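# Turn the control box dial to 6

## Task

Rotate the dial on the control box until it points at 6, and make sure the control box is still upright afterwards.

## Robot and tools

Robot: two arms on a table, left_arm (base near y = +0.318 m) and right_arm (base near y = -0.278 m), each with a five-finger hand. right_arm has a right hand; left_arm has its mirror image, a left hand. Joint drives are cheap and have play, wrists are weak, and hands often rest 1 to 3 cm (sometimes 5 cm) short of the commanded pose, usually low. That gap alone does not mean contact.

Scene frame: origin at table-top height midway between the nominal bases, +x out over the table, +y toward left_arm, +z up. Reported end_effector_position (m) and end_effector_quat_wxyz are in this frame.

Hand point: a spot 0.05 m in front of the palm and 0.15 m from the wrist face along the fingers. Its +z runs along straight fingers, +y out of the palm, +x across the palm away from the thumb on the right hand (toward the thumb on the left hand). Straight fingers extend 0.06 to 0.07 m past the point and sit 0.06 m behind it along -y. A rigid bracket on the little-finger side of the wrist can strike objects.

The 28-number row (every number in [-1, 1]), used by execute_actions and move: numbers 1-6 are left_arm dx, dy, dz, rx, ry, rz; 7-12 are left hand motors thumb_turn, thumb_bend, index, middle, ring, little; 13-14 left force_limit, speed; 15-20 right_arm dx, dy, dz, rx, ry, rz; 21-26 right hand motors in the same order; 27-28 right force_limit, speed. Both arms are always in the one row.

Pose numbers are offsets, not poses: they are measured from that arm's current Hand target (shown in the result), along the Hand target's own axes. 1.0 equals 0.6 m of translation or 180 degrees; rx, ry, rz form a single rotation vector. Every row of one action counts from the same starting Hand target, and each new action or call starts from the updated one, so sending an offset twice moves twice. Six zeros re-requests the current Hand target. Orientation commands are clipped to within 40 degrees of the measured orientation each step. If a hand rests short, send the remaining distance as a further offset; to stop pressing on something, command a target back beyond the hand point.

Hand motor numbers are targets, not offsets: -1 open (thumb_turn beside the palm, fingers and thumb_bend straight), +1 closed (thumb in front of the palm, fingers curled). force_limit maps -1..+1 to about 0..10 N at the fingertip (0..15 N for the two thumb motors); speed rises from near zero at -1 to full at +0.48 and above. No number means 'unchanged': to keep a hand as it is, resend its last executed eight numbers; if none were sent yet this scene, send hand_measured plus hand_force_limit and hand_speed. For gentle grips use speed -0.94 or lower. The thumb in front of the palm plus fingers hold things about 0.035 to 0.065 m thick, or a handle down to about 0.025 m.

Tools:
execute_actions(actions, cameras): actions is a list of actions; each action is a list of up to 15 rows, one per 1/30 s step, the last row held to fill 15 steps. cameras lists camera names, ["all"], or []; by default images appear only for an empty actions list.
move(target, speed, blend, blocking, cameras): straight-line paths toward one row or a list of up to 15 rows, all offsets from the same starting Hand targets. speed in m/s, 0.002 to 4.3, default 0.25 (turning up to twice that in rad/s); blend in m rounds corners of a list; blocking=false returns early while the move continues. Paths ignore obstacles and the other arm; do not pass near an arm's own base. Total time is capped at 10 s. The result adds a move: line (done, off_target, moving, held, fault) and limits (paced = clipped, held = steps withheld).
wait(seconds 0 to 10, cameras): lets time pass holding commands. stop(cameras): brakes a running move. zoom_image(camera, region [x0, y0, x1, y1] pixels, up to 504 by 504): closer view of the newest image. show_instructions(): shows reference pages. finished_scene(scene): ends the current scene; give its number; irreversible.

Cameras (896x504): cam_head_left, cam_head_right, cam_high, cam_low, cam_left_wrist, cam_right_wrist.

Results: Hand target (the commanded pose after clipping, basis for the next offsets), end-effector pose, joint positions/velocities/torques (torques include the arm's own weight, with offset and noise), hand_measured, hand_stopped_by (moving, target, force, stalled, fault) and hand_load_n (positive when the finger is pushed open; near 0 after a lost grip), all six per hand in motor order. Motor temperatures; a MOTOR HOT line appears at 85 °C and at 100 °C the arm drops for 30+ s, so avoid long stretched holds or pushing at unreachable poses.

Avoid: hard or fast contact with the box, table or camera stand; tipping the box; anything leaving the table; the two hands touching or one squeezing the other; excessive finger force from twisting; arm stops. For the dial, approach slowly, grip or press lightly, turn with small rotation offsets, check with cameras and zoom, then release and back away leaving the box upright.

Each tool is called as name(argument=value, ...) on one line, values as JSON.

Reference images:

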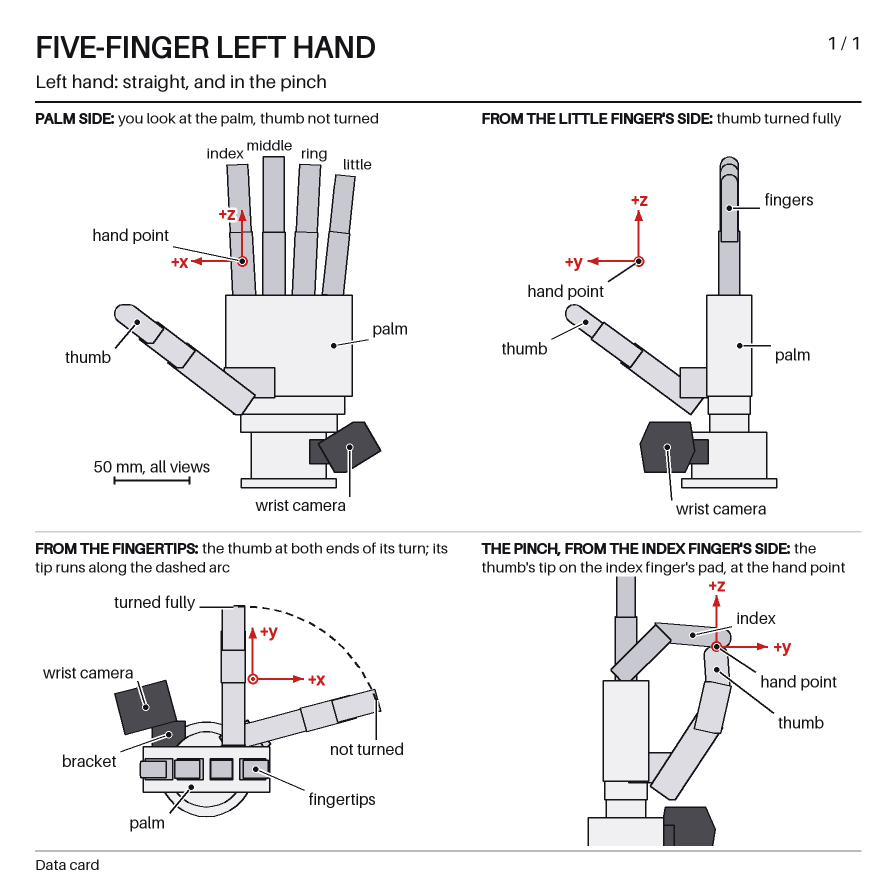

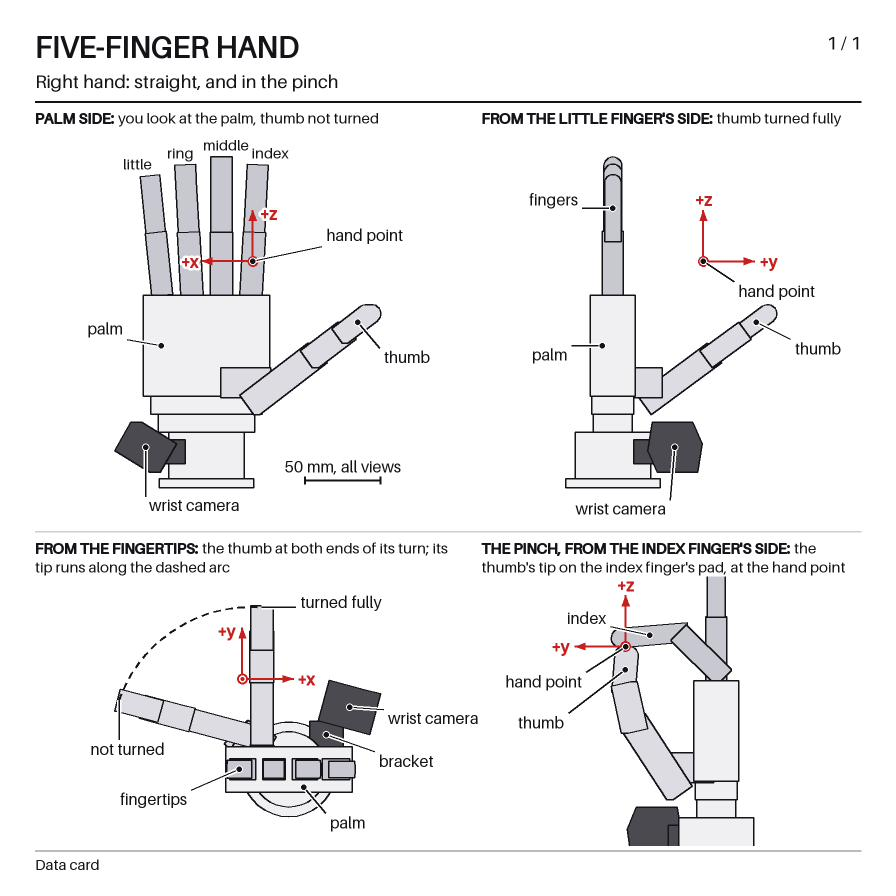

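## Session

execute_actions(actions=[])

zoom_image(camera="cam_high", region=[420, 120, 580, 280])

zoom_image(camera="cam_head_left", region=[420, 180, 580, 340])

Scene clock: 0.00 s.
left_arm: end_effector_position=(+0.6626, +0.3285, +0.2092) hand_measured=(-1.000, -1.000, -1.000, -1.000, -1.000, -1.000) hand_load_n=(+0.0, +0.0, +0.0, +0.0, +0.0, +0.0) hand_stopped_by=(target, target, target, target, target, target) hand_force_limit=0.00 hand_speed=-0.80 end_effector_quat_wxyz=(+0.708, +0.469, +0.480, -0.218) | right_arm: end_effector_position=(+0.0584, +0.0169, +0.2829) hand_measured=(-1.000, -1.000, -1.000, -1.000, -1.000, -1.000) hand_load_n=(+0.0, +0.0, +0.0, +0.0, +0.0, +0.0) hand_stopped_by=(target, target, target, target, target, target) hand_force_limit=0.00 hand_speed=-0.80 end_effector_quat_wxyz=(-0.013, +0.968, -0.247, -0.034)
Joint positions: left_arm=[0.249 1.95 1.055 1.327 1.335 1.624] | right_arm=[1.149 1.266 1.362 -1.652 -0.071 0.089]
Joint velocities: within noise
Joint torques (N m): no reading
Motor temperatures (°C): left_arm=[29 29 31 27 28 26] | right_arm=[30 31 29 30 28 30]
Heat: left arm: hottest elbow 31 °C; right arm: hottest shoulder 31 °C.
Hand target: left_arm +0.6669, +0.3303, +0.2213; +0.714, +0.475, +0.471, -0.207 | right_arm +0.0602, +0.0238, +0.2910; -0.028, +0.968, -0.249, -0.034

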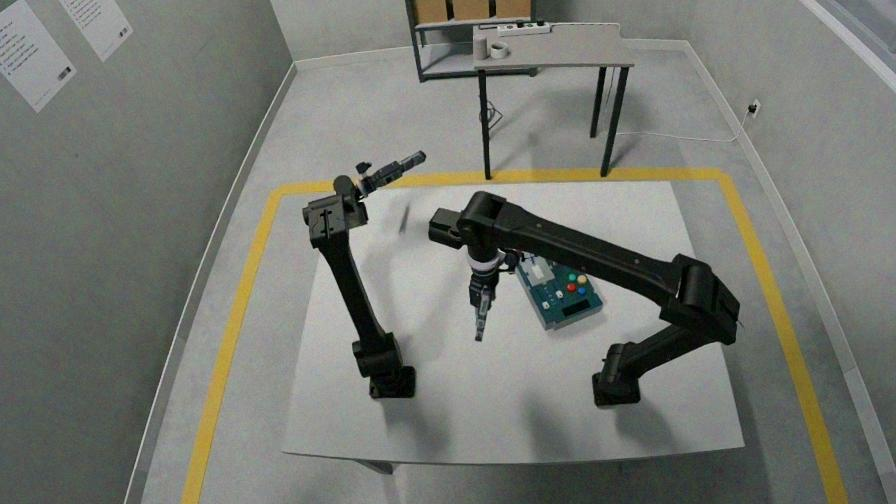

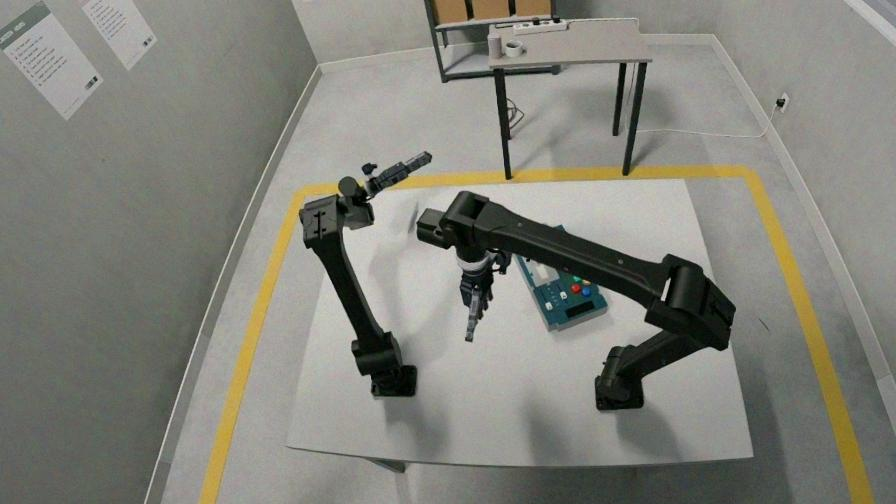

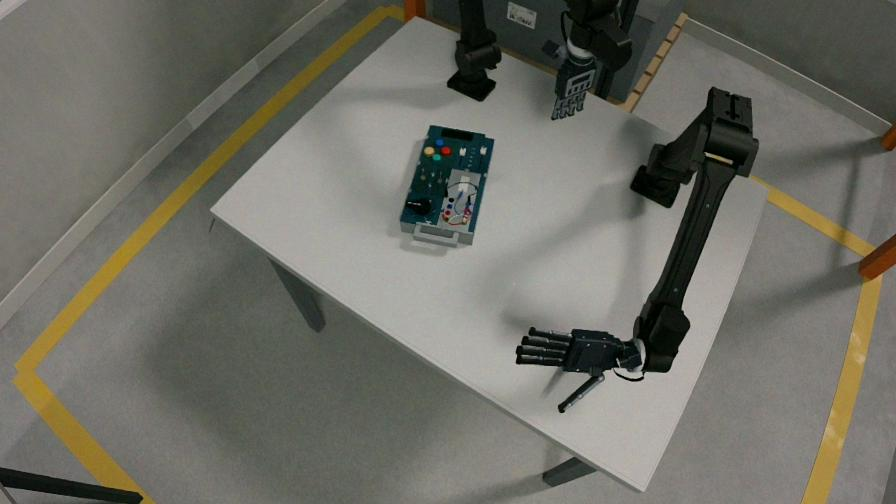

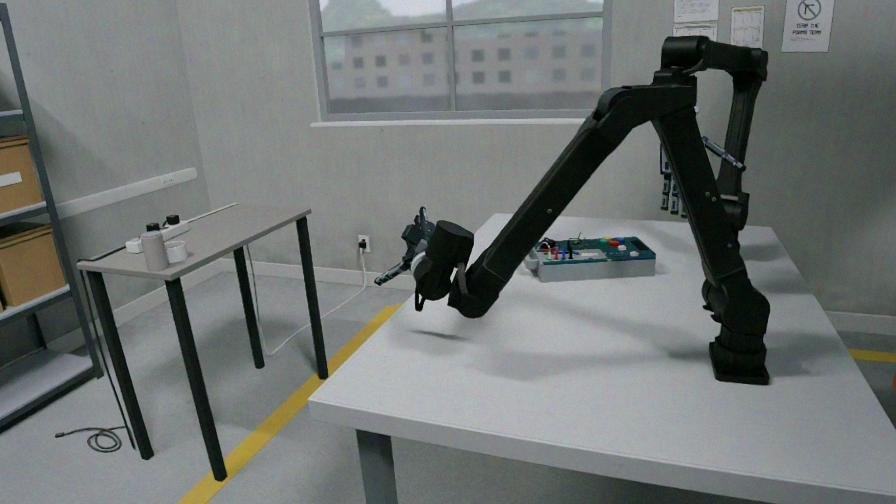

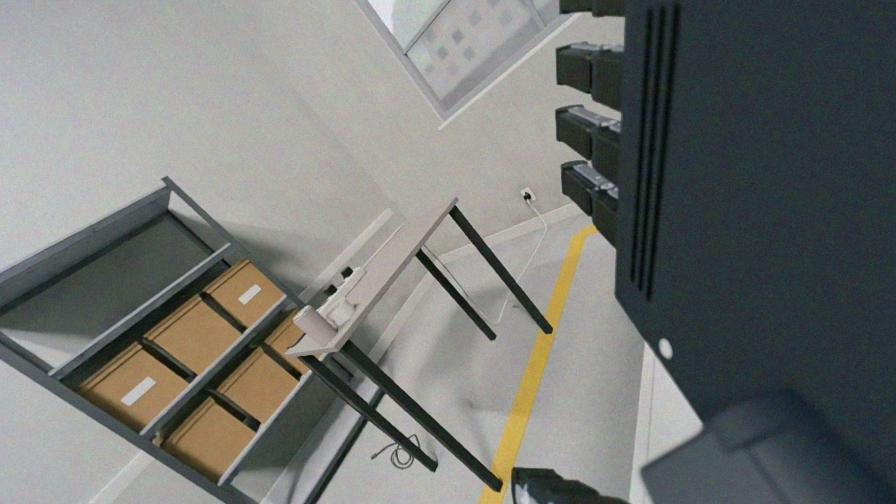

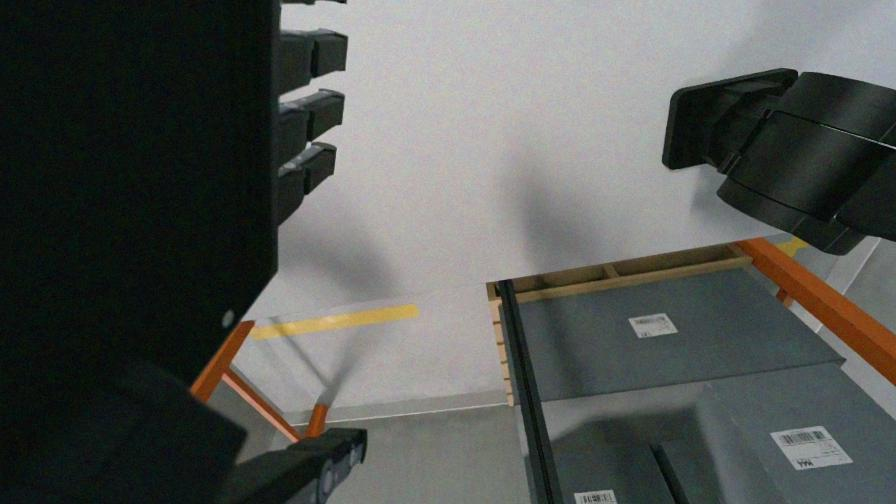

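Scaled by 3.150 from the camera's 896x504 image, which has a finer 1280x720 frame.

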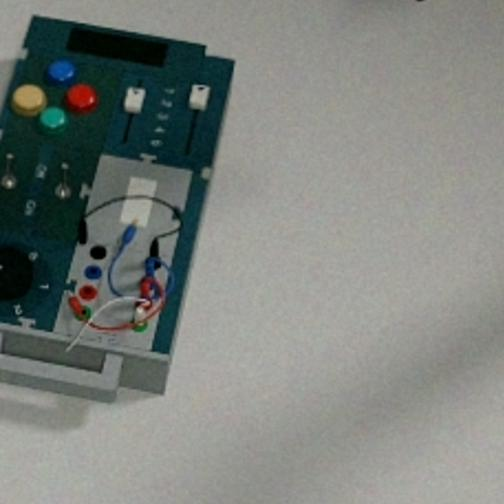

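Scaled by 3.150 from the camera's 896x504 image, which has a finer 1280x720 frame.

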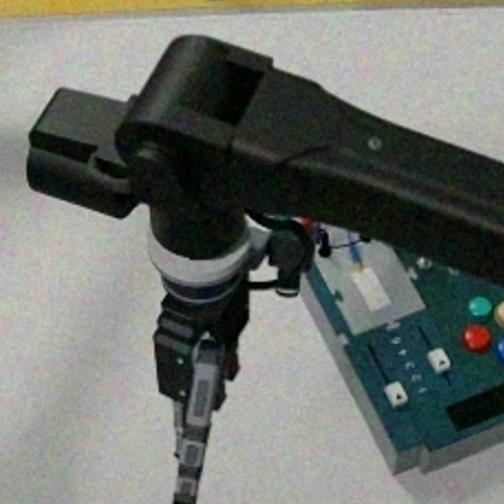

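zoom_image(camera="cam_high", region=[390, 180, 450, 240])

zoom_image(camera="cam_low", region=[500, 200, 680, 300])

Scaled by 8.400 from the camera's 896x504 image, which has a finer 1280x720 frame.

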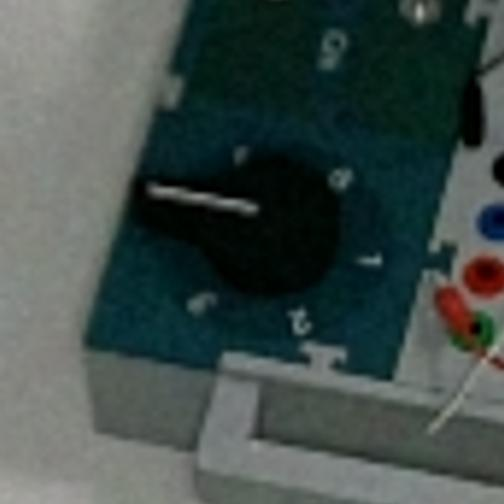

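Scaled by 2.800 from the camera's 896x504 image, which has a finer 1280x720 frame.

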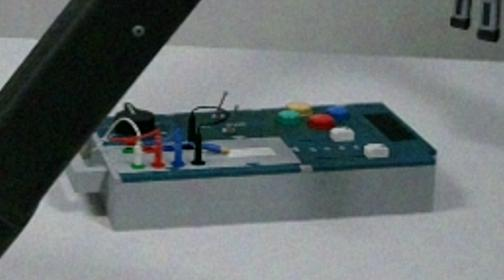

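move(target=[[0,0,0,0,0,0,-1,-1,-1,-1,-1,-1,0,-0.8,0.793,0.0463,0.0772,-0.0179,0.0217,-0.1592,1,-1,-1,1,1,1,0,0.2]], speed=0.22, cameras=["cam_head_left","cam_head_right","cam_high","cam_low"])

zoom_image(camera="cam_head_left", region=[510, 180, 610, 280])

zoom_image(camera="cam_head_right", region=[510, 180, 610, 280])

zoom_image(camera="cam_low", region=[480, 170, 600, 290])

zoom_image(camera="cam_high", region=[370, 150, 480, 260])

Scene clock: 5.87 s.
left_arm: end_effector_position=(+0.6626, +0.3285, +0.2092) hand_measured=(-1.000, -1.000, -1.000, -1.000, -1.000, -1.000) hand_load_n=(+0.0, +0.0, +0.0, +0.0, +0.0, +0.0) hand_stopped_by=(target, target, target, target, target, target) hand_force_limit=0.00 hand_speed=-0.80 end_effector_quat_wxyz=(+0.708, +0.469, +0.480, -0.218) | right_arm: end_effector_position=(+0.4395, -0.2287, +0.1966) hand_measured=(+1.000, -1.000, -1.000, +1.000, +1.000, +1.000) hand_load_n=(+0.0, +0.0, +0.0, +0.0, +0.0, +0.0) hand_stopped_by=(target, target, target, target, target, target) hand_force_limit=0.00 hand_speed=0.20 end_effector_quat_wxyz=(+0.004, +1.000, -0.007, -0.021)
Joint positions: left_arm=[0.249 1.95 1.055 1.327 1.335 1.624] | right_arm=[0.21 1.68 1.584 -1.517 -0.002 -1.338]
Joint torques (N m): left_arm=[0.26 -13.04 7.01 1.4 -0.37 0.14] | right_arm=[1.38 -10.52 13.14 -0.25 0.11 -0.15]
Heat: left arm: hottest elbow 31 °C; right arm: hottest shoulder 31 °C.
Hand target: left_arm +0.6669, +0.3303, +0.2213; +0.714, +0.475, +0.471, -0.207 | right_arm +0.4603, -0.2253, +0.2058; +0.000, +1.000, -0.001, +0.000
Off the commanded pose: left_arm 0.013 m, 2 deg | right_arm 0.023 m, 2 deg.
move: off_target (left_arm, right_arm)
Images, in order (width x height): cam_head_left 896x504, cam_head_right 896x504, cam_high 896x504, cam_low 896x504.

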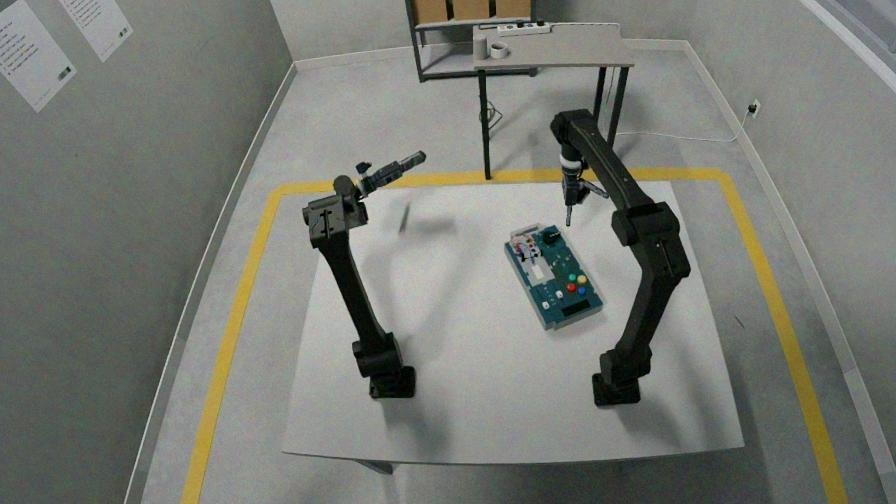

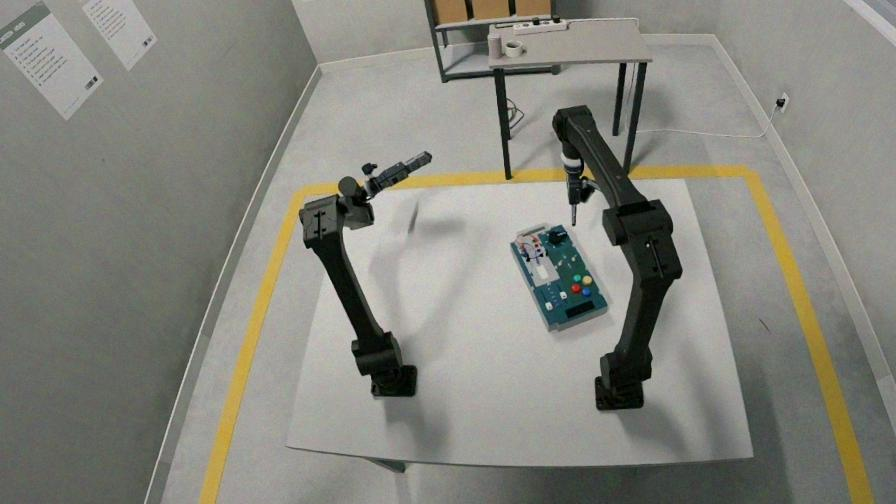

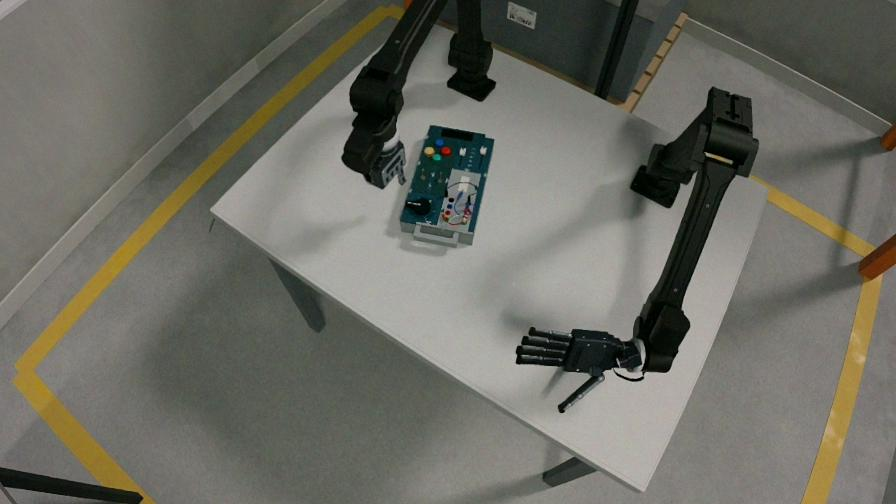

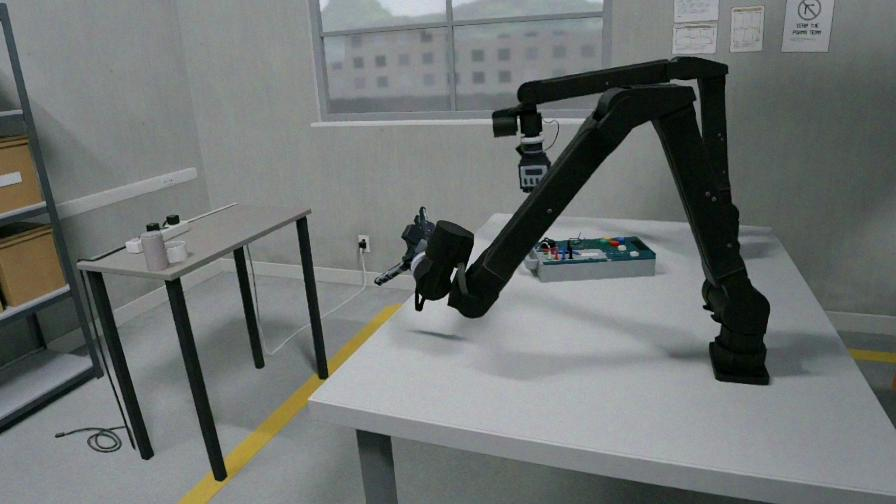

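Scaled by 5.040 from the camera's 896x504 image, which has a finer 1280x720 frame.

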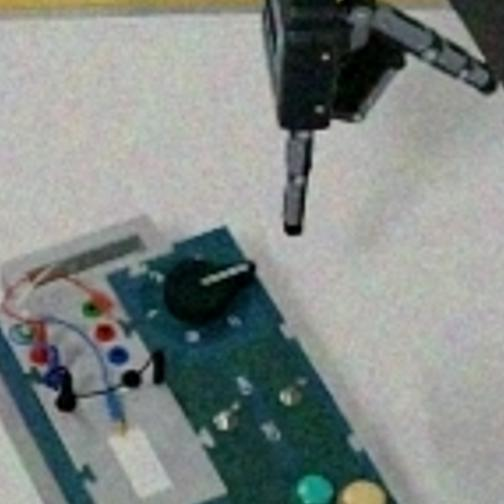

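Scaled by 5.040 from the camera's 896x504 image, which has a finer 1280x720 frame.

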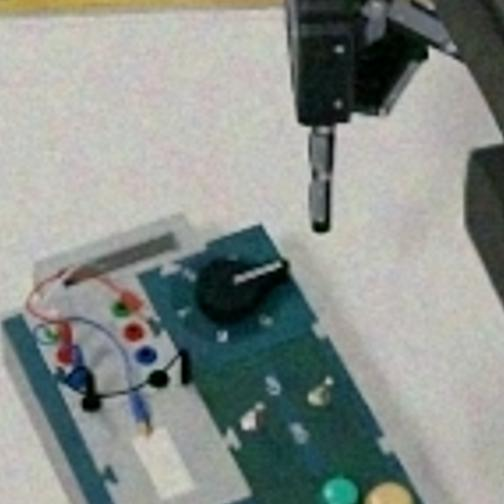

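Scaled by 4.200 from the camera's 896x504 image, which has a finer 1280x720 frame.

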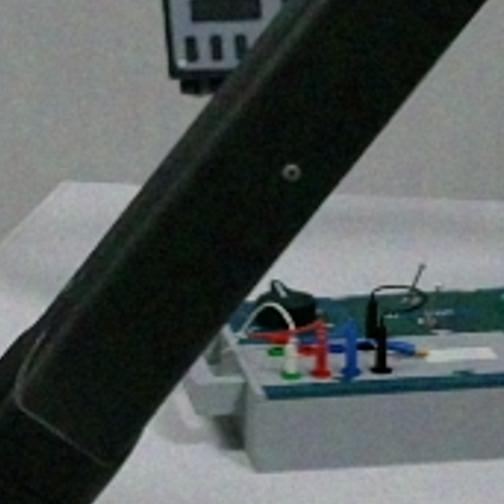

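Scaled by 4.582 from the camera's 896x504 image, which has a finer 1280x720 frame.

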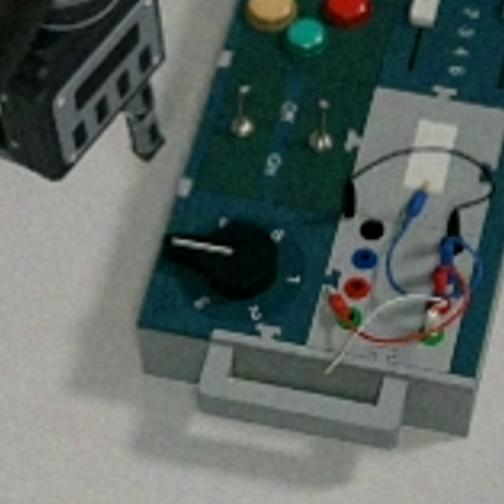

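move(target=[[0,0,0,0,0,0,-1,-1,-1,-1,-1,-1,0,-0.8,0.0328,-0.0555,0.093,0,0,0,1,-1,-1,1,1,1,0,0.2]], speed=0.1, cameras=["cam_head_left","cam_head_right","cam_high"])

zoom_image(camera="cam_head_left", region=[520, 195, 590, 265])

zoom_image(camera="cam_head_right", region=[520, 195, 590, 265])

zoom_image(camera="cam_high", region=[370, 150, 480, 260])

Scene clock: 8.50 s.
left_arm: end_effector_position=(+0.6626, +0.3285, +0.2092) hand_measured=(-1.000, -1.000, -1.000, -1.000, -1.000, -1.000) hand_load_n=(-0.5, +0.0, +0.0, +0.0, +0.0, +0.0) hand_stopped_by=(target, target, target, target, target, target) hand_force_limit=0.00 hand_speed=-0.80 end_effector_quat_wxyz=(+0.708, +0.469, +0.480, -0.218) | right_arm: end_effector_position=(+0.4658, -0.1996, +0.1490) hand_measured=(+1.000, -1.000, -1.000, +1.000, +1.000, +1.000) hand_load_n=(-0.5, +0.0, +0.0, +0.0, +0.0, +0.0) hand_stopped_by=(target, target, target, target, target, target) hand_force_limit=0.00 hand_speed=0.20 end_effector_quat_wxyz=(+0.003, +1.000, +0.005, -0.016)
Joint positions: left_arm=[0.249 1.95 1.055 1.327 1.335 1.624] | right_arm=[0.254 1.774 1.584 -1.414 -0.002 -1.316]
Joint torques (N m): left_arm=[0.21 -13.04 6.86 1.55 -0.37 0.12] | right_arm=[1.96 -11.87 11.12 0.24 0.08 0.18]
Heat: left arm: hottest elbow 32 °C; right arm: hottest elbow 32 °C.
Hand target: left_arm +0.6669, +0.3303, +0.2213; +0.714, +0.475, +0.471, -0.207 | right_arm +0.4800, -0.1919, +0.1500; +0.000, +1.000, -0.001, +0.000
Off the commanded pose: left_arm 0.013 m, 2 deg | right_arm 0.016 m, 2 deg.
move: off_target (left_arm, right_arm)
Images, in order (width x height): cam_head_left 896x504, cam_head_right 896x504, cam_high 896x504.

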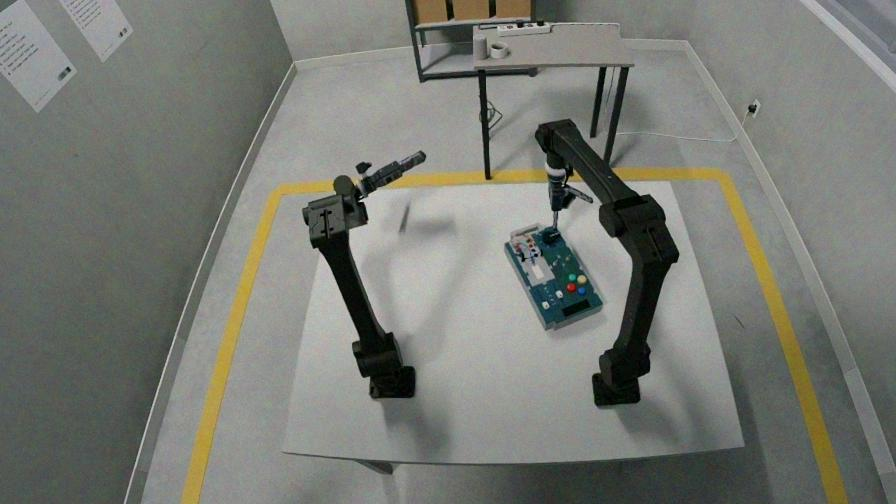

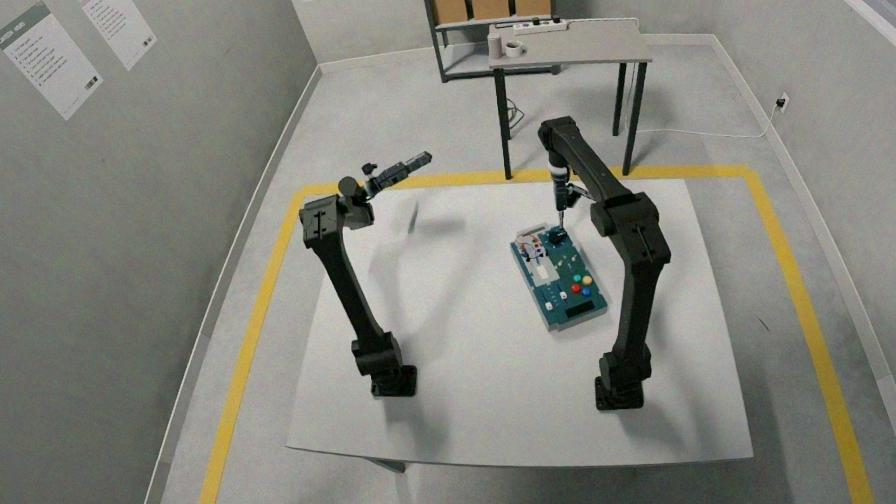

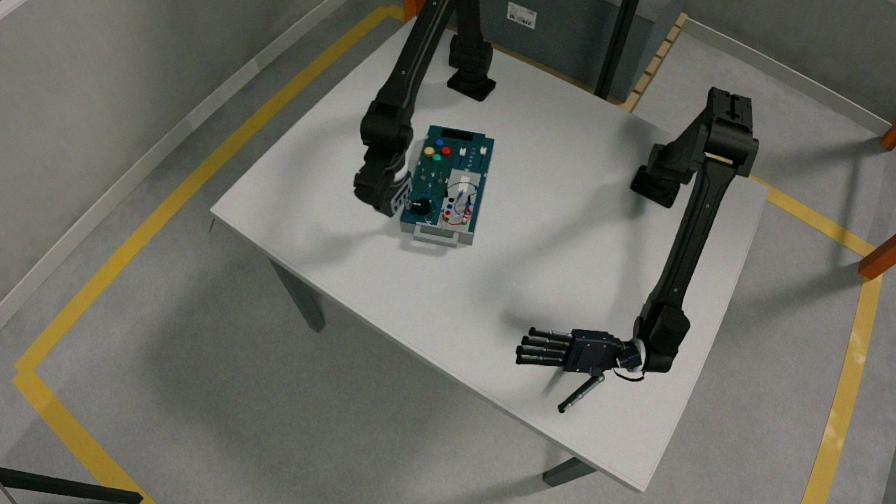

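Scaled by 7.200 from the camera's 896x504 image, which has a finer 1280x720 frame.

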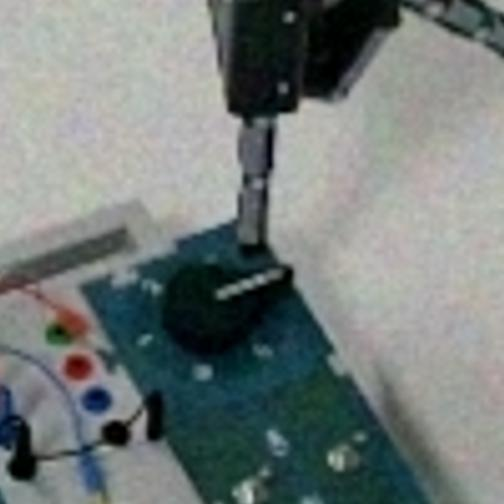

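Scaled by 7.200 from the camera's 896x504 image, which has a finer 1280x720 frame.

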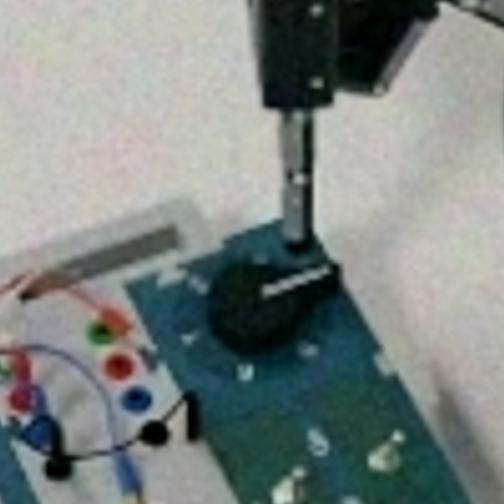

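Scaled by 4.582 from the camera's 896x504 image, which has a finer 1280x720 frame.

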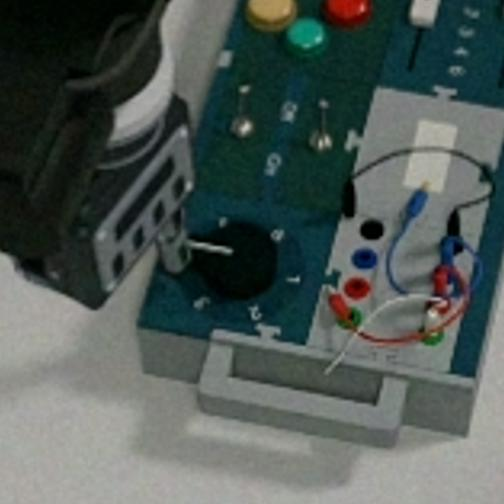

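move(target=[[0,0,0,0,0,0,-1,-1,-1,-1,-1,-1,0,-0.8,0.0183,-0.0067,0,0,0,0,1,-1,-1,1,1,1,0,0.2],[0,0,0,0,0,0,-1,-1,-1,-1,-1,-1,0,-0.8,0.0183,-0.0067,0.025,0,0,0,1,-1,-1,1,1,1,0,0.2]], speed=0.08, cameras=["cam_head_left","cam_head_right","cam_high"])

zoom_image(camera="cam_head_left", region=[520, 195, 590, 265])

zoom_image(camera="cam_head_right", region=[520, 195, 590, 265])

zoom_image(camera="cam_high", region=[380, 170, 450, 240])

Scene clock: 11.33 s.
left_arm: end_effector_position=(+0.6626, +0.3285, +0.2092) hand_measured=(-1.000, -1.000, -1.000, -1.000, -1.000, -1.000) hand_load_n=(+0.5, +0.0, +0.0, +0.0, +0.0, +0.0) hand_stopped_by=(target, target, target, target, target, target) hand_force_limit=0.00 hand_speed=-0.80 end_effector_quat_wxyz=(+0.708, +0.469, +0.480, -0.218) | right_arm: end_effector_position=(+0.4785, -0.1957, +0.1373) hand_measured=(+1.000, -1.000, -1.000, +1.000, +1.000, +1.000) hand_load_n=(+0.0, +0.0, +0.0, +0.0, +0.0, +0.0) hand_stopped_by=(target, target, target, target, target, target) hand_force_limit=0.00 hand_speed=0.20 end_effector_quat_wxyz=(+0.002, +1.000, +0.005, -0.012)
Joint positions: left_arm=[0.249 1.95 1.055 1.327 1.335 1.624] | right_arm=[0.255 1.809 1.602 -1.39 -0.002 -1.315]
Joint torques (N m): left_arm=[0.09 -13.04 6.93 1.55 -0.36 0.13] | right_arm=[2.08 -11.93 10.76 0.27 0.09 0.18]
Heat: left arm: hottest elbow 32 °C; right arm: hottest elbow 32 °C.
Hand target: left_arm +0.6669, +0.3303, +0.2213; +0.714, +0.475, +0.471, -0.207 | right_arm +0.4910, -0.1879, +0.1350; +0.000, +1.000, -0.001, +0.000
Off the commanded pose: left_arm 0.013 m, 2 deg | right_arm 0.015 m, 2 deg.
move: off_target (left_arm, right_arm)
Images, in order (width x height): cam_head_left 896x504, cam_head_right 896x504, cam_high 896x504.

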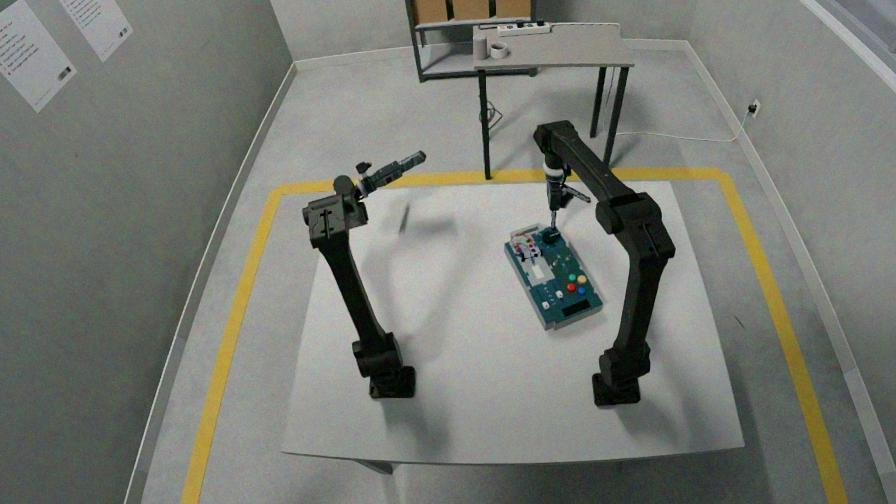

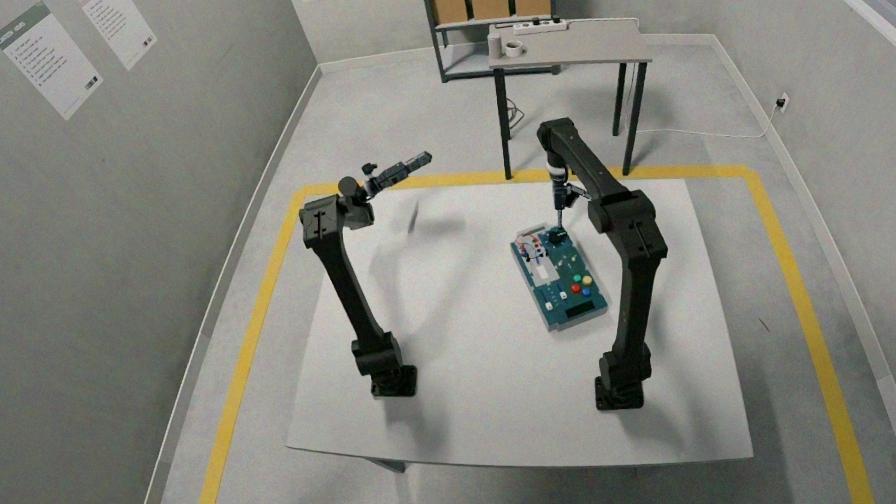

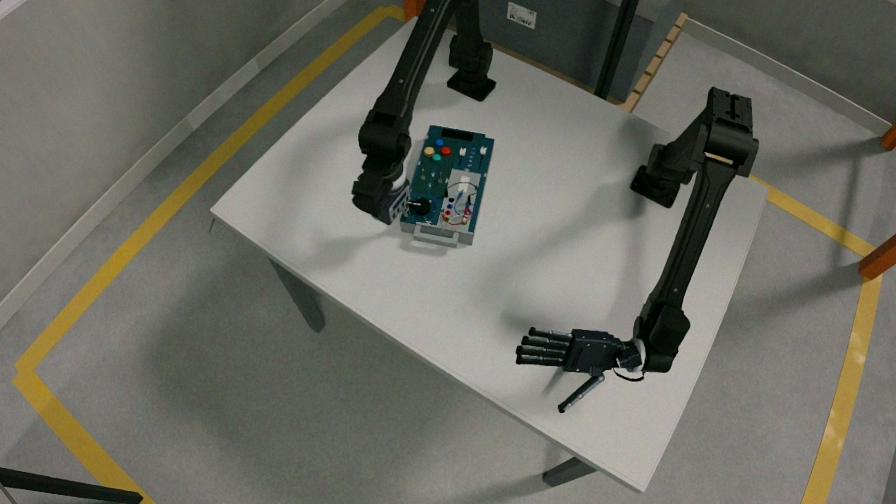

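Scaled by 7.200 from the camera's 896x504 image, which has a finer 1280x720 frame.

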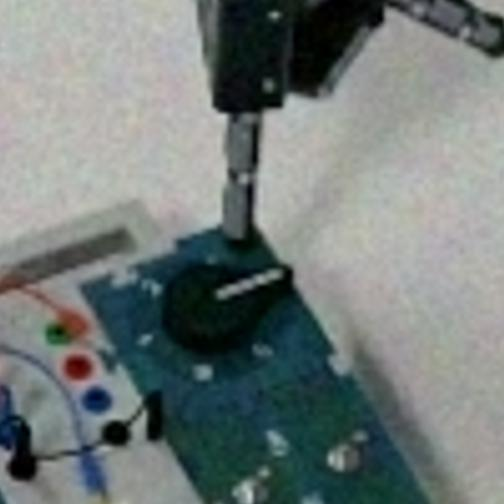

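Scaled by 7.200 from the camera's 896x504 image, which has a finer 1280x720 frame.

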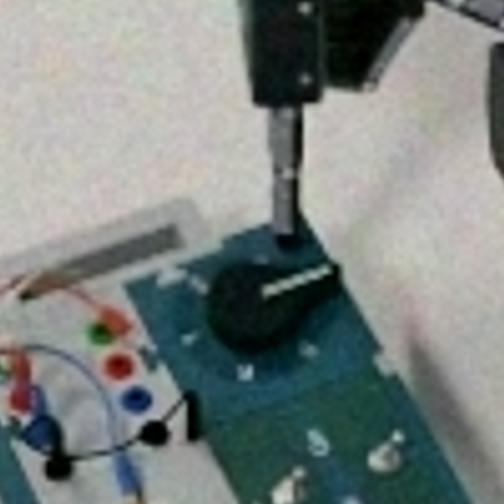

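Scaled by 7.200 from the camera's 896x504 image, which has a finer 1280x720 frame.

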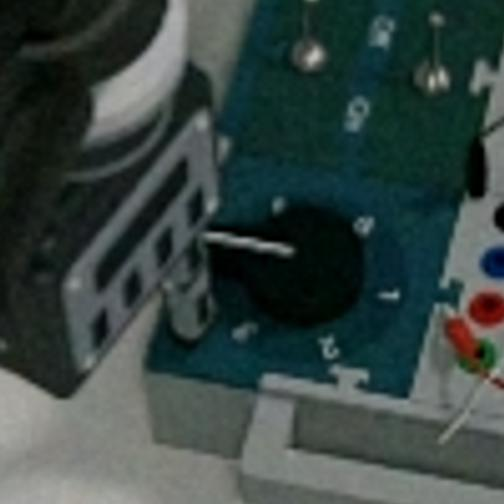

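move(target=[[0,0,0,0,0,0,-1,-1,-1,-1,-1,-1,0,-0.8,-0.005,0.045,0.0117,0,0,0,1,-1,-1,1,1,1,0,0.2]], speed=0.08, cameras=["cam_head_left"])

zoom_image(camera="cam_head_left", region=[520, 195, 590, 265])

Scene clock: 13.60 s.
left_arm: end_effector_position=(+0.6626, +0.3285, +0.2092) hand_measured=(-1.000, -1.000, -1.000, -1.000, -1.000, -1.000) hand_load_n=(+0.0, +0.0, +0.0, +0.0, +0.0, +0.0) hand_stopped_by=(target, target, target, target, target, target) hand_force_limit=0.00 hand_speed=-0.80 end_effector_quat_wxyz=(+0.708, +0.469, +0.480, -0.218) | right_arm: end_effector_position=(+0.4850, -0.2087, +0.1336) hand_measured=(+1.000, -1.000, -1.000, +1.000, +1.000, +1.000) hand_load_n=(+0.0, +0.0, +0.0, +0.0, +0.0, +0.0) hand_stopped_by=(target, target, target, target, target, target) hand_force_limit=0.00 hand_speed=0.20 end_effector_quat_wxyz=(-0.003, +1.000, -0.007, -0.004)
Joint positions: left_arm=[0.249 1.95 1.055 1.327 1.335 1.624] | right_arm=[0.225 1.809 1.596 -1.365 -0.009 -1.321]
Joint torques (N m): left_arm=[0.21 -12.98 6.98 1.43 -0.4 0.14] | right_arm=[0.67 -13.63 7.49 0.39 0.3 -0.18]
Heat: left arm: hottest elbow 32 °C; right arm: hottest elbow 32 °C.
Hand target: left_arm +0.6669, +0.3303, +0.2213; +0.714, +0.475, +0.471, -0.207 | right_arm +0.4880, -0.2149, +0.1280; +0.000, +1.000, -0.001, +0.000
Off the commanded pose: left_arm 0.013 m, 2 deg | right_arm 0.009 m, 1 deg.
move: off_target (left_arm)
Images, in order (width x height): cam_head_left 896x504.

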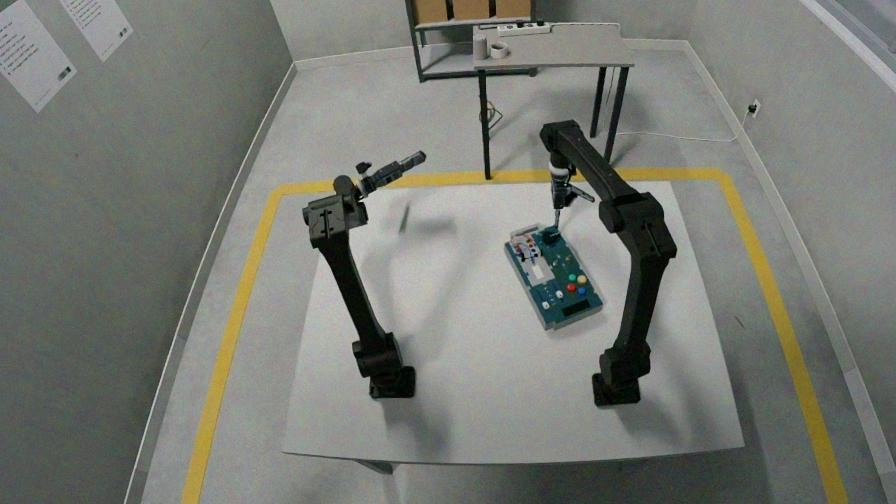

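Scaled by 7.200 from the camera's 896x504 image, which has a finer 1280x720 frame.

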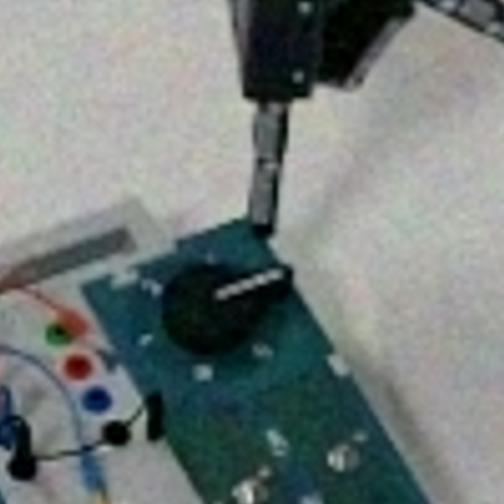

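move(target=[[0,0,0,0,0,0,-1,-1,-1,-1,-1,-1,0,-0.8,-0.06,0.0033,0.0067,0,0,0,1,-1,-1,1,1,1,0,0.2]], speed=0.06, cameras=["cam_head_left","cam_high"])

zoom_image(camera="cam_head_left", region=[520, 195, 590, 265])

zoom_image(camera="cam_high", region=[380, 170, 450, 240])

Scene clock: 15.30 s.
left_arm: end_effector_position=(+0.6626, +0.3285, +0.2092) hand_measured=(-1.000, -1.000, -1.000, -1.000, -1.000, -1.000) hand_load_n=(+0.0, +0.0, +0.0, +0.0, +0.0, +0.0) hand_stopped_by=(target, target, target, target, target, target) hand_force_limit=0.00 hand_speed=-0.80 end_effector_quat_wxyz=(+0.708, +0.469, +0.480, -0.218) | right_arm: end_effector_position=(+0.4611, -0.2144, +0.1317) hand_measured=(+1.000, -1.000, -1.000, +1.000, +1.000, +1.000) hand_load_n=(+0.0, +0.0, +0.0, +0.0, +0.0, +0.0) hand_stopped_by=(target, target, target, target, target, target) hand_force_limit=0.00 hand_speed=0.20 end_effector_quat_wxyz=(-0.007, +1.000, -0.007, +0.011)
Joint positions: left_arm=[0.249 1.95 1.055 1.327 1.335 1.624] | right_arm=[0.225 1.724 1.478 -1.299 -0.009 -1.321]
Joint torques (N m): left_arm=[0.26 -12.92 6.9 1.4 -0.38 0.11] | right_arm=[1.79 -12.69 6.46 -0.12 0.3 -0.05]
Heat: left arm: hottest elbow 32 °C; right arm: hottest elbow 33 °C.
Hand target: left_arm +0.6669, +0.3303, +0.2213; +0.714, +0.475, +0.471, -0.207 | right_arm +0.4519, -0.2168, +0.1240; +0.000, +1.000, -0.001, +0.000
Off the commanded pose: left_arm 0.013 m, 2 deg | right_arm 0.012 m, 2 deg.
move: off_target (left_arm, right_arm)
Images, in order (width x height): cam_head_left 896x504, cam_high 896x504.

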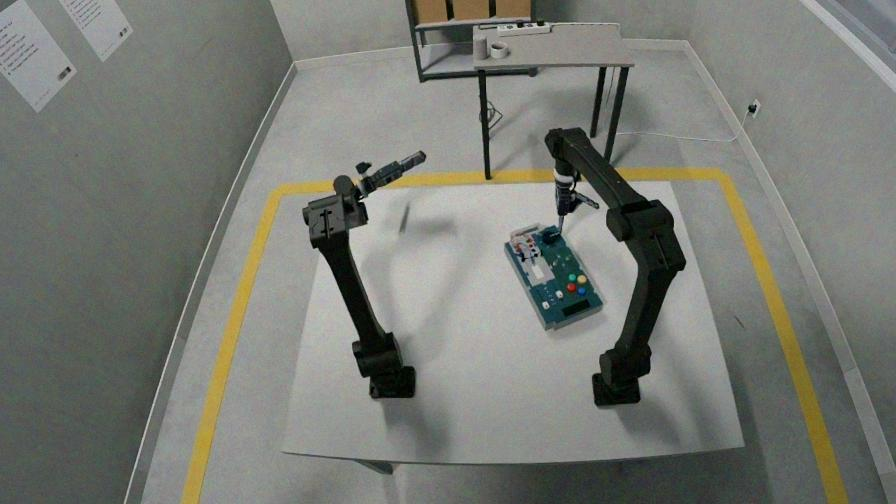

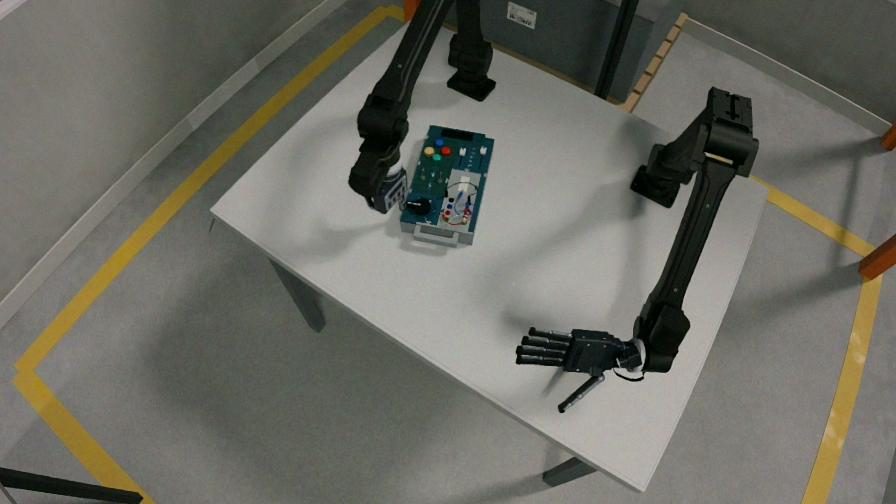

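Scaled by 7.200 from the camera's 896x504 image, which has a finer 1280x720 frame.

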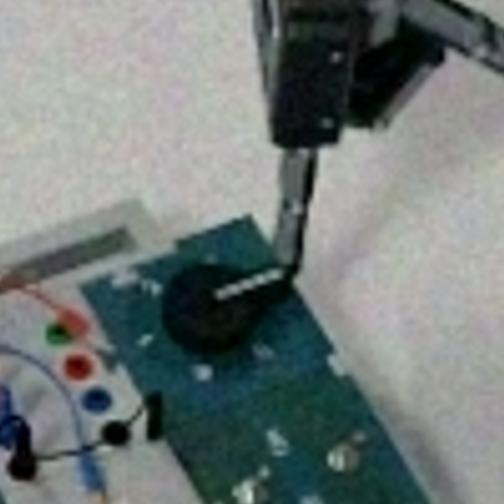

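Scaled by 7.200 from the camera's 896x504 image, which has a finer 1280x720 frame.

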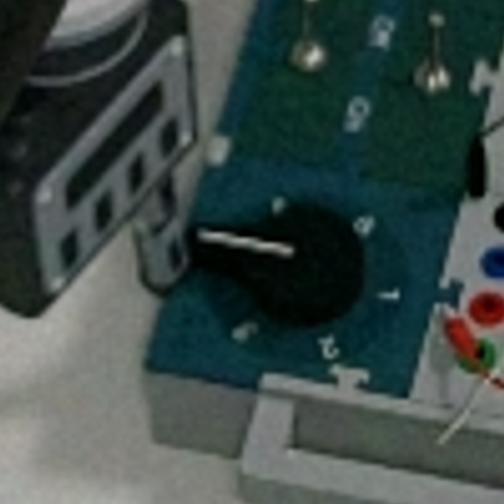

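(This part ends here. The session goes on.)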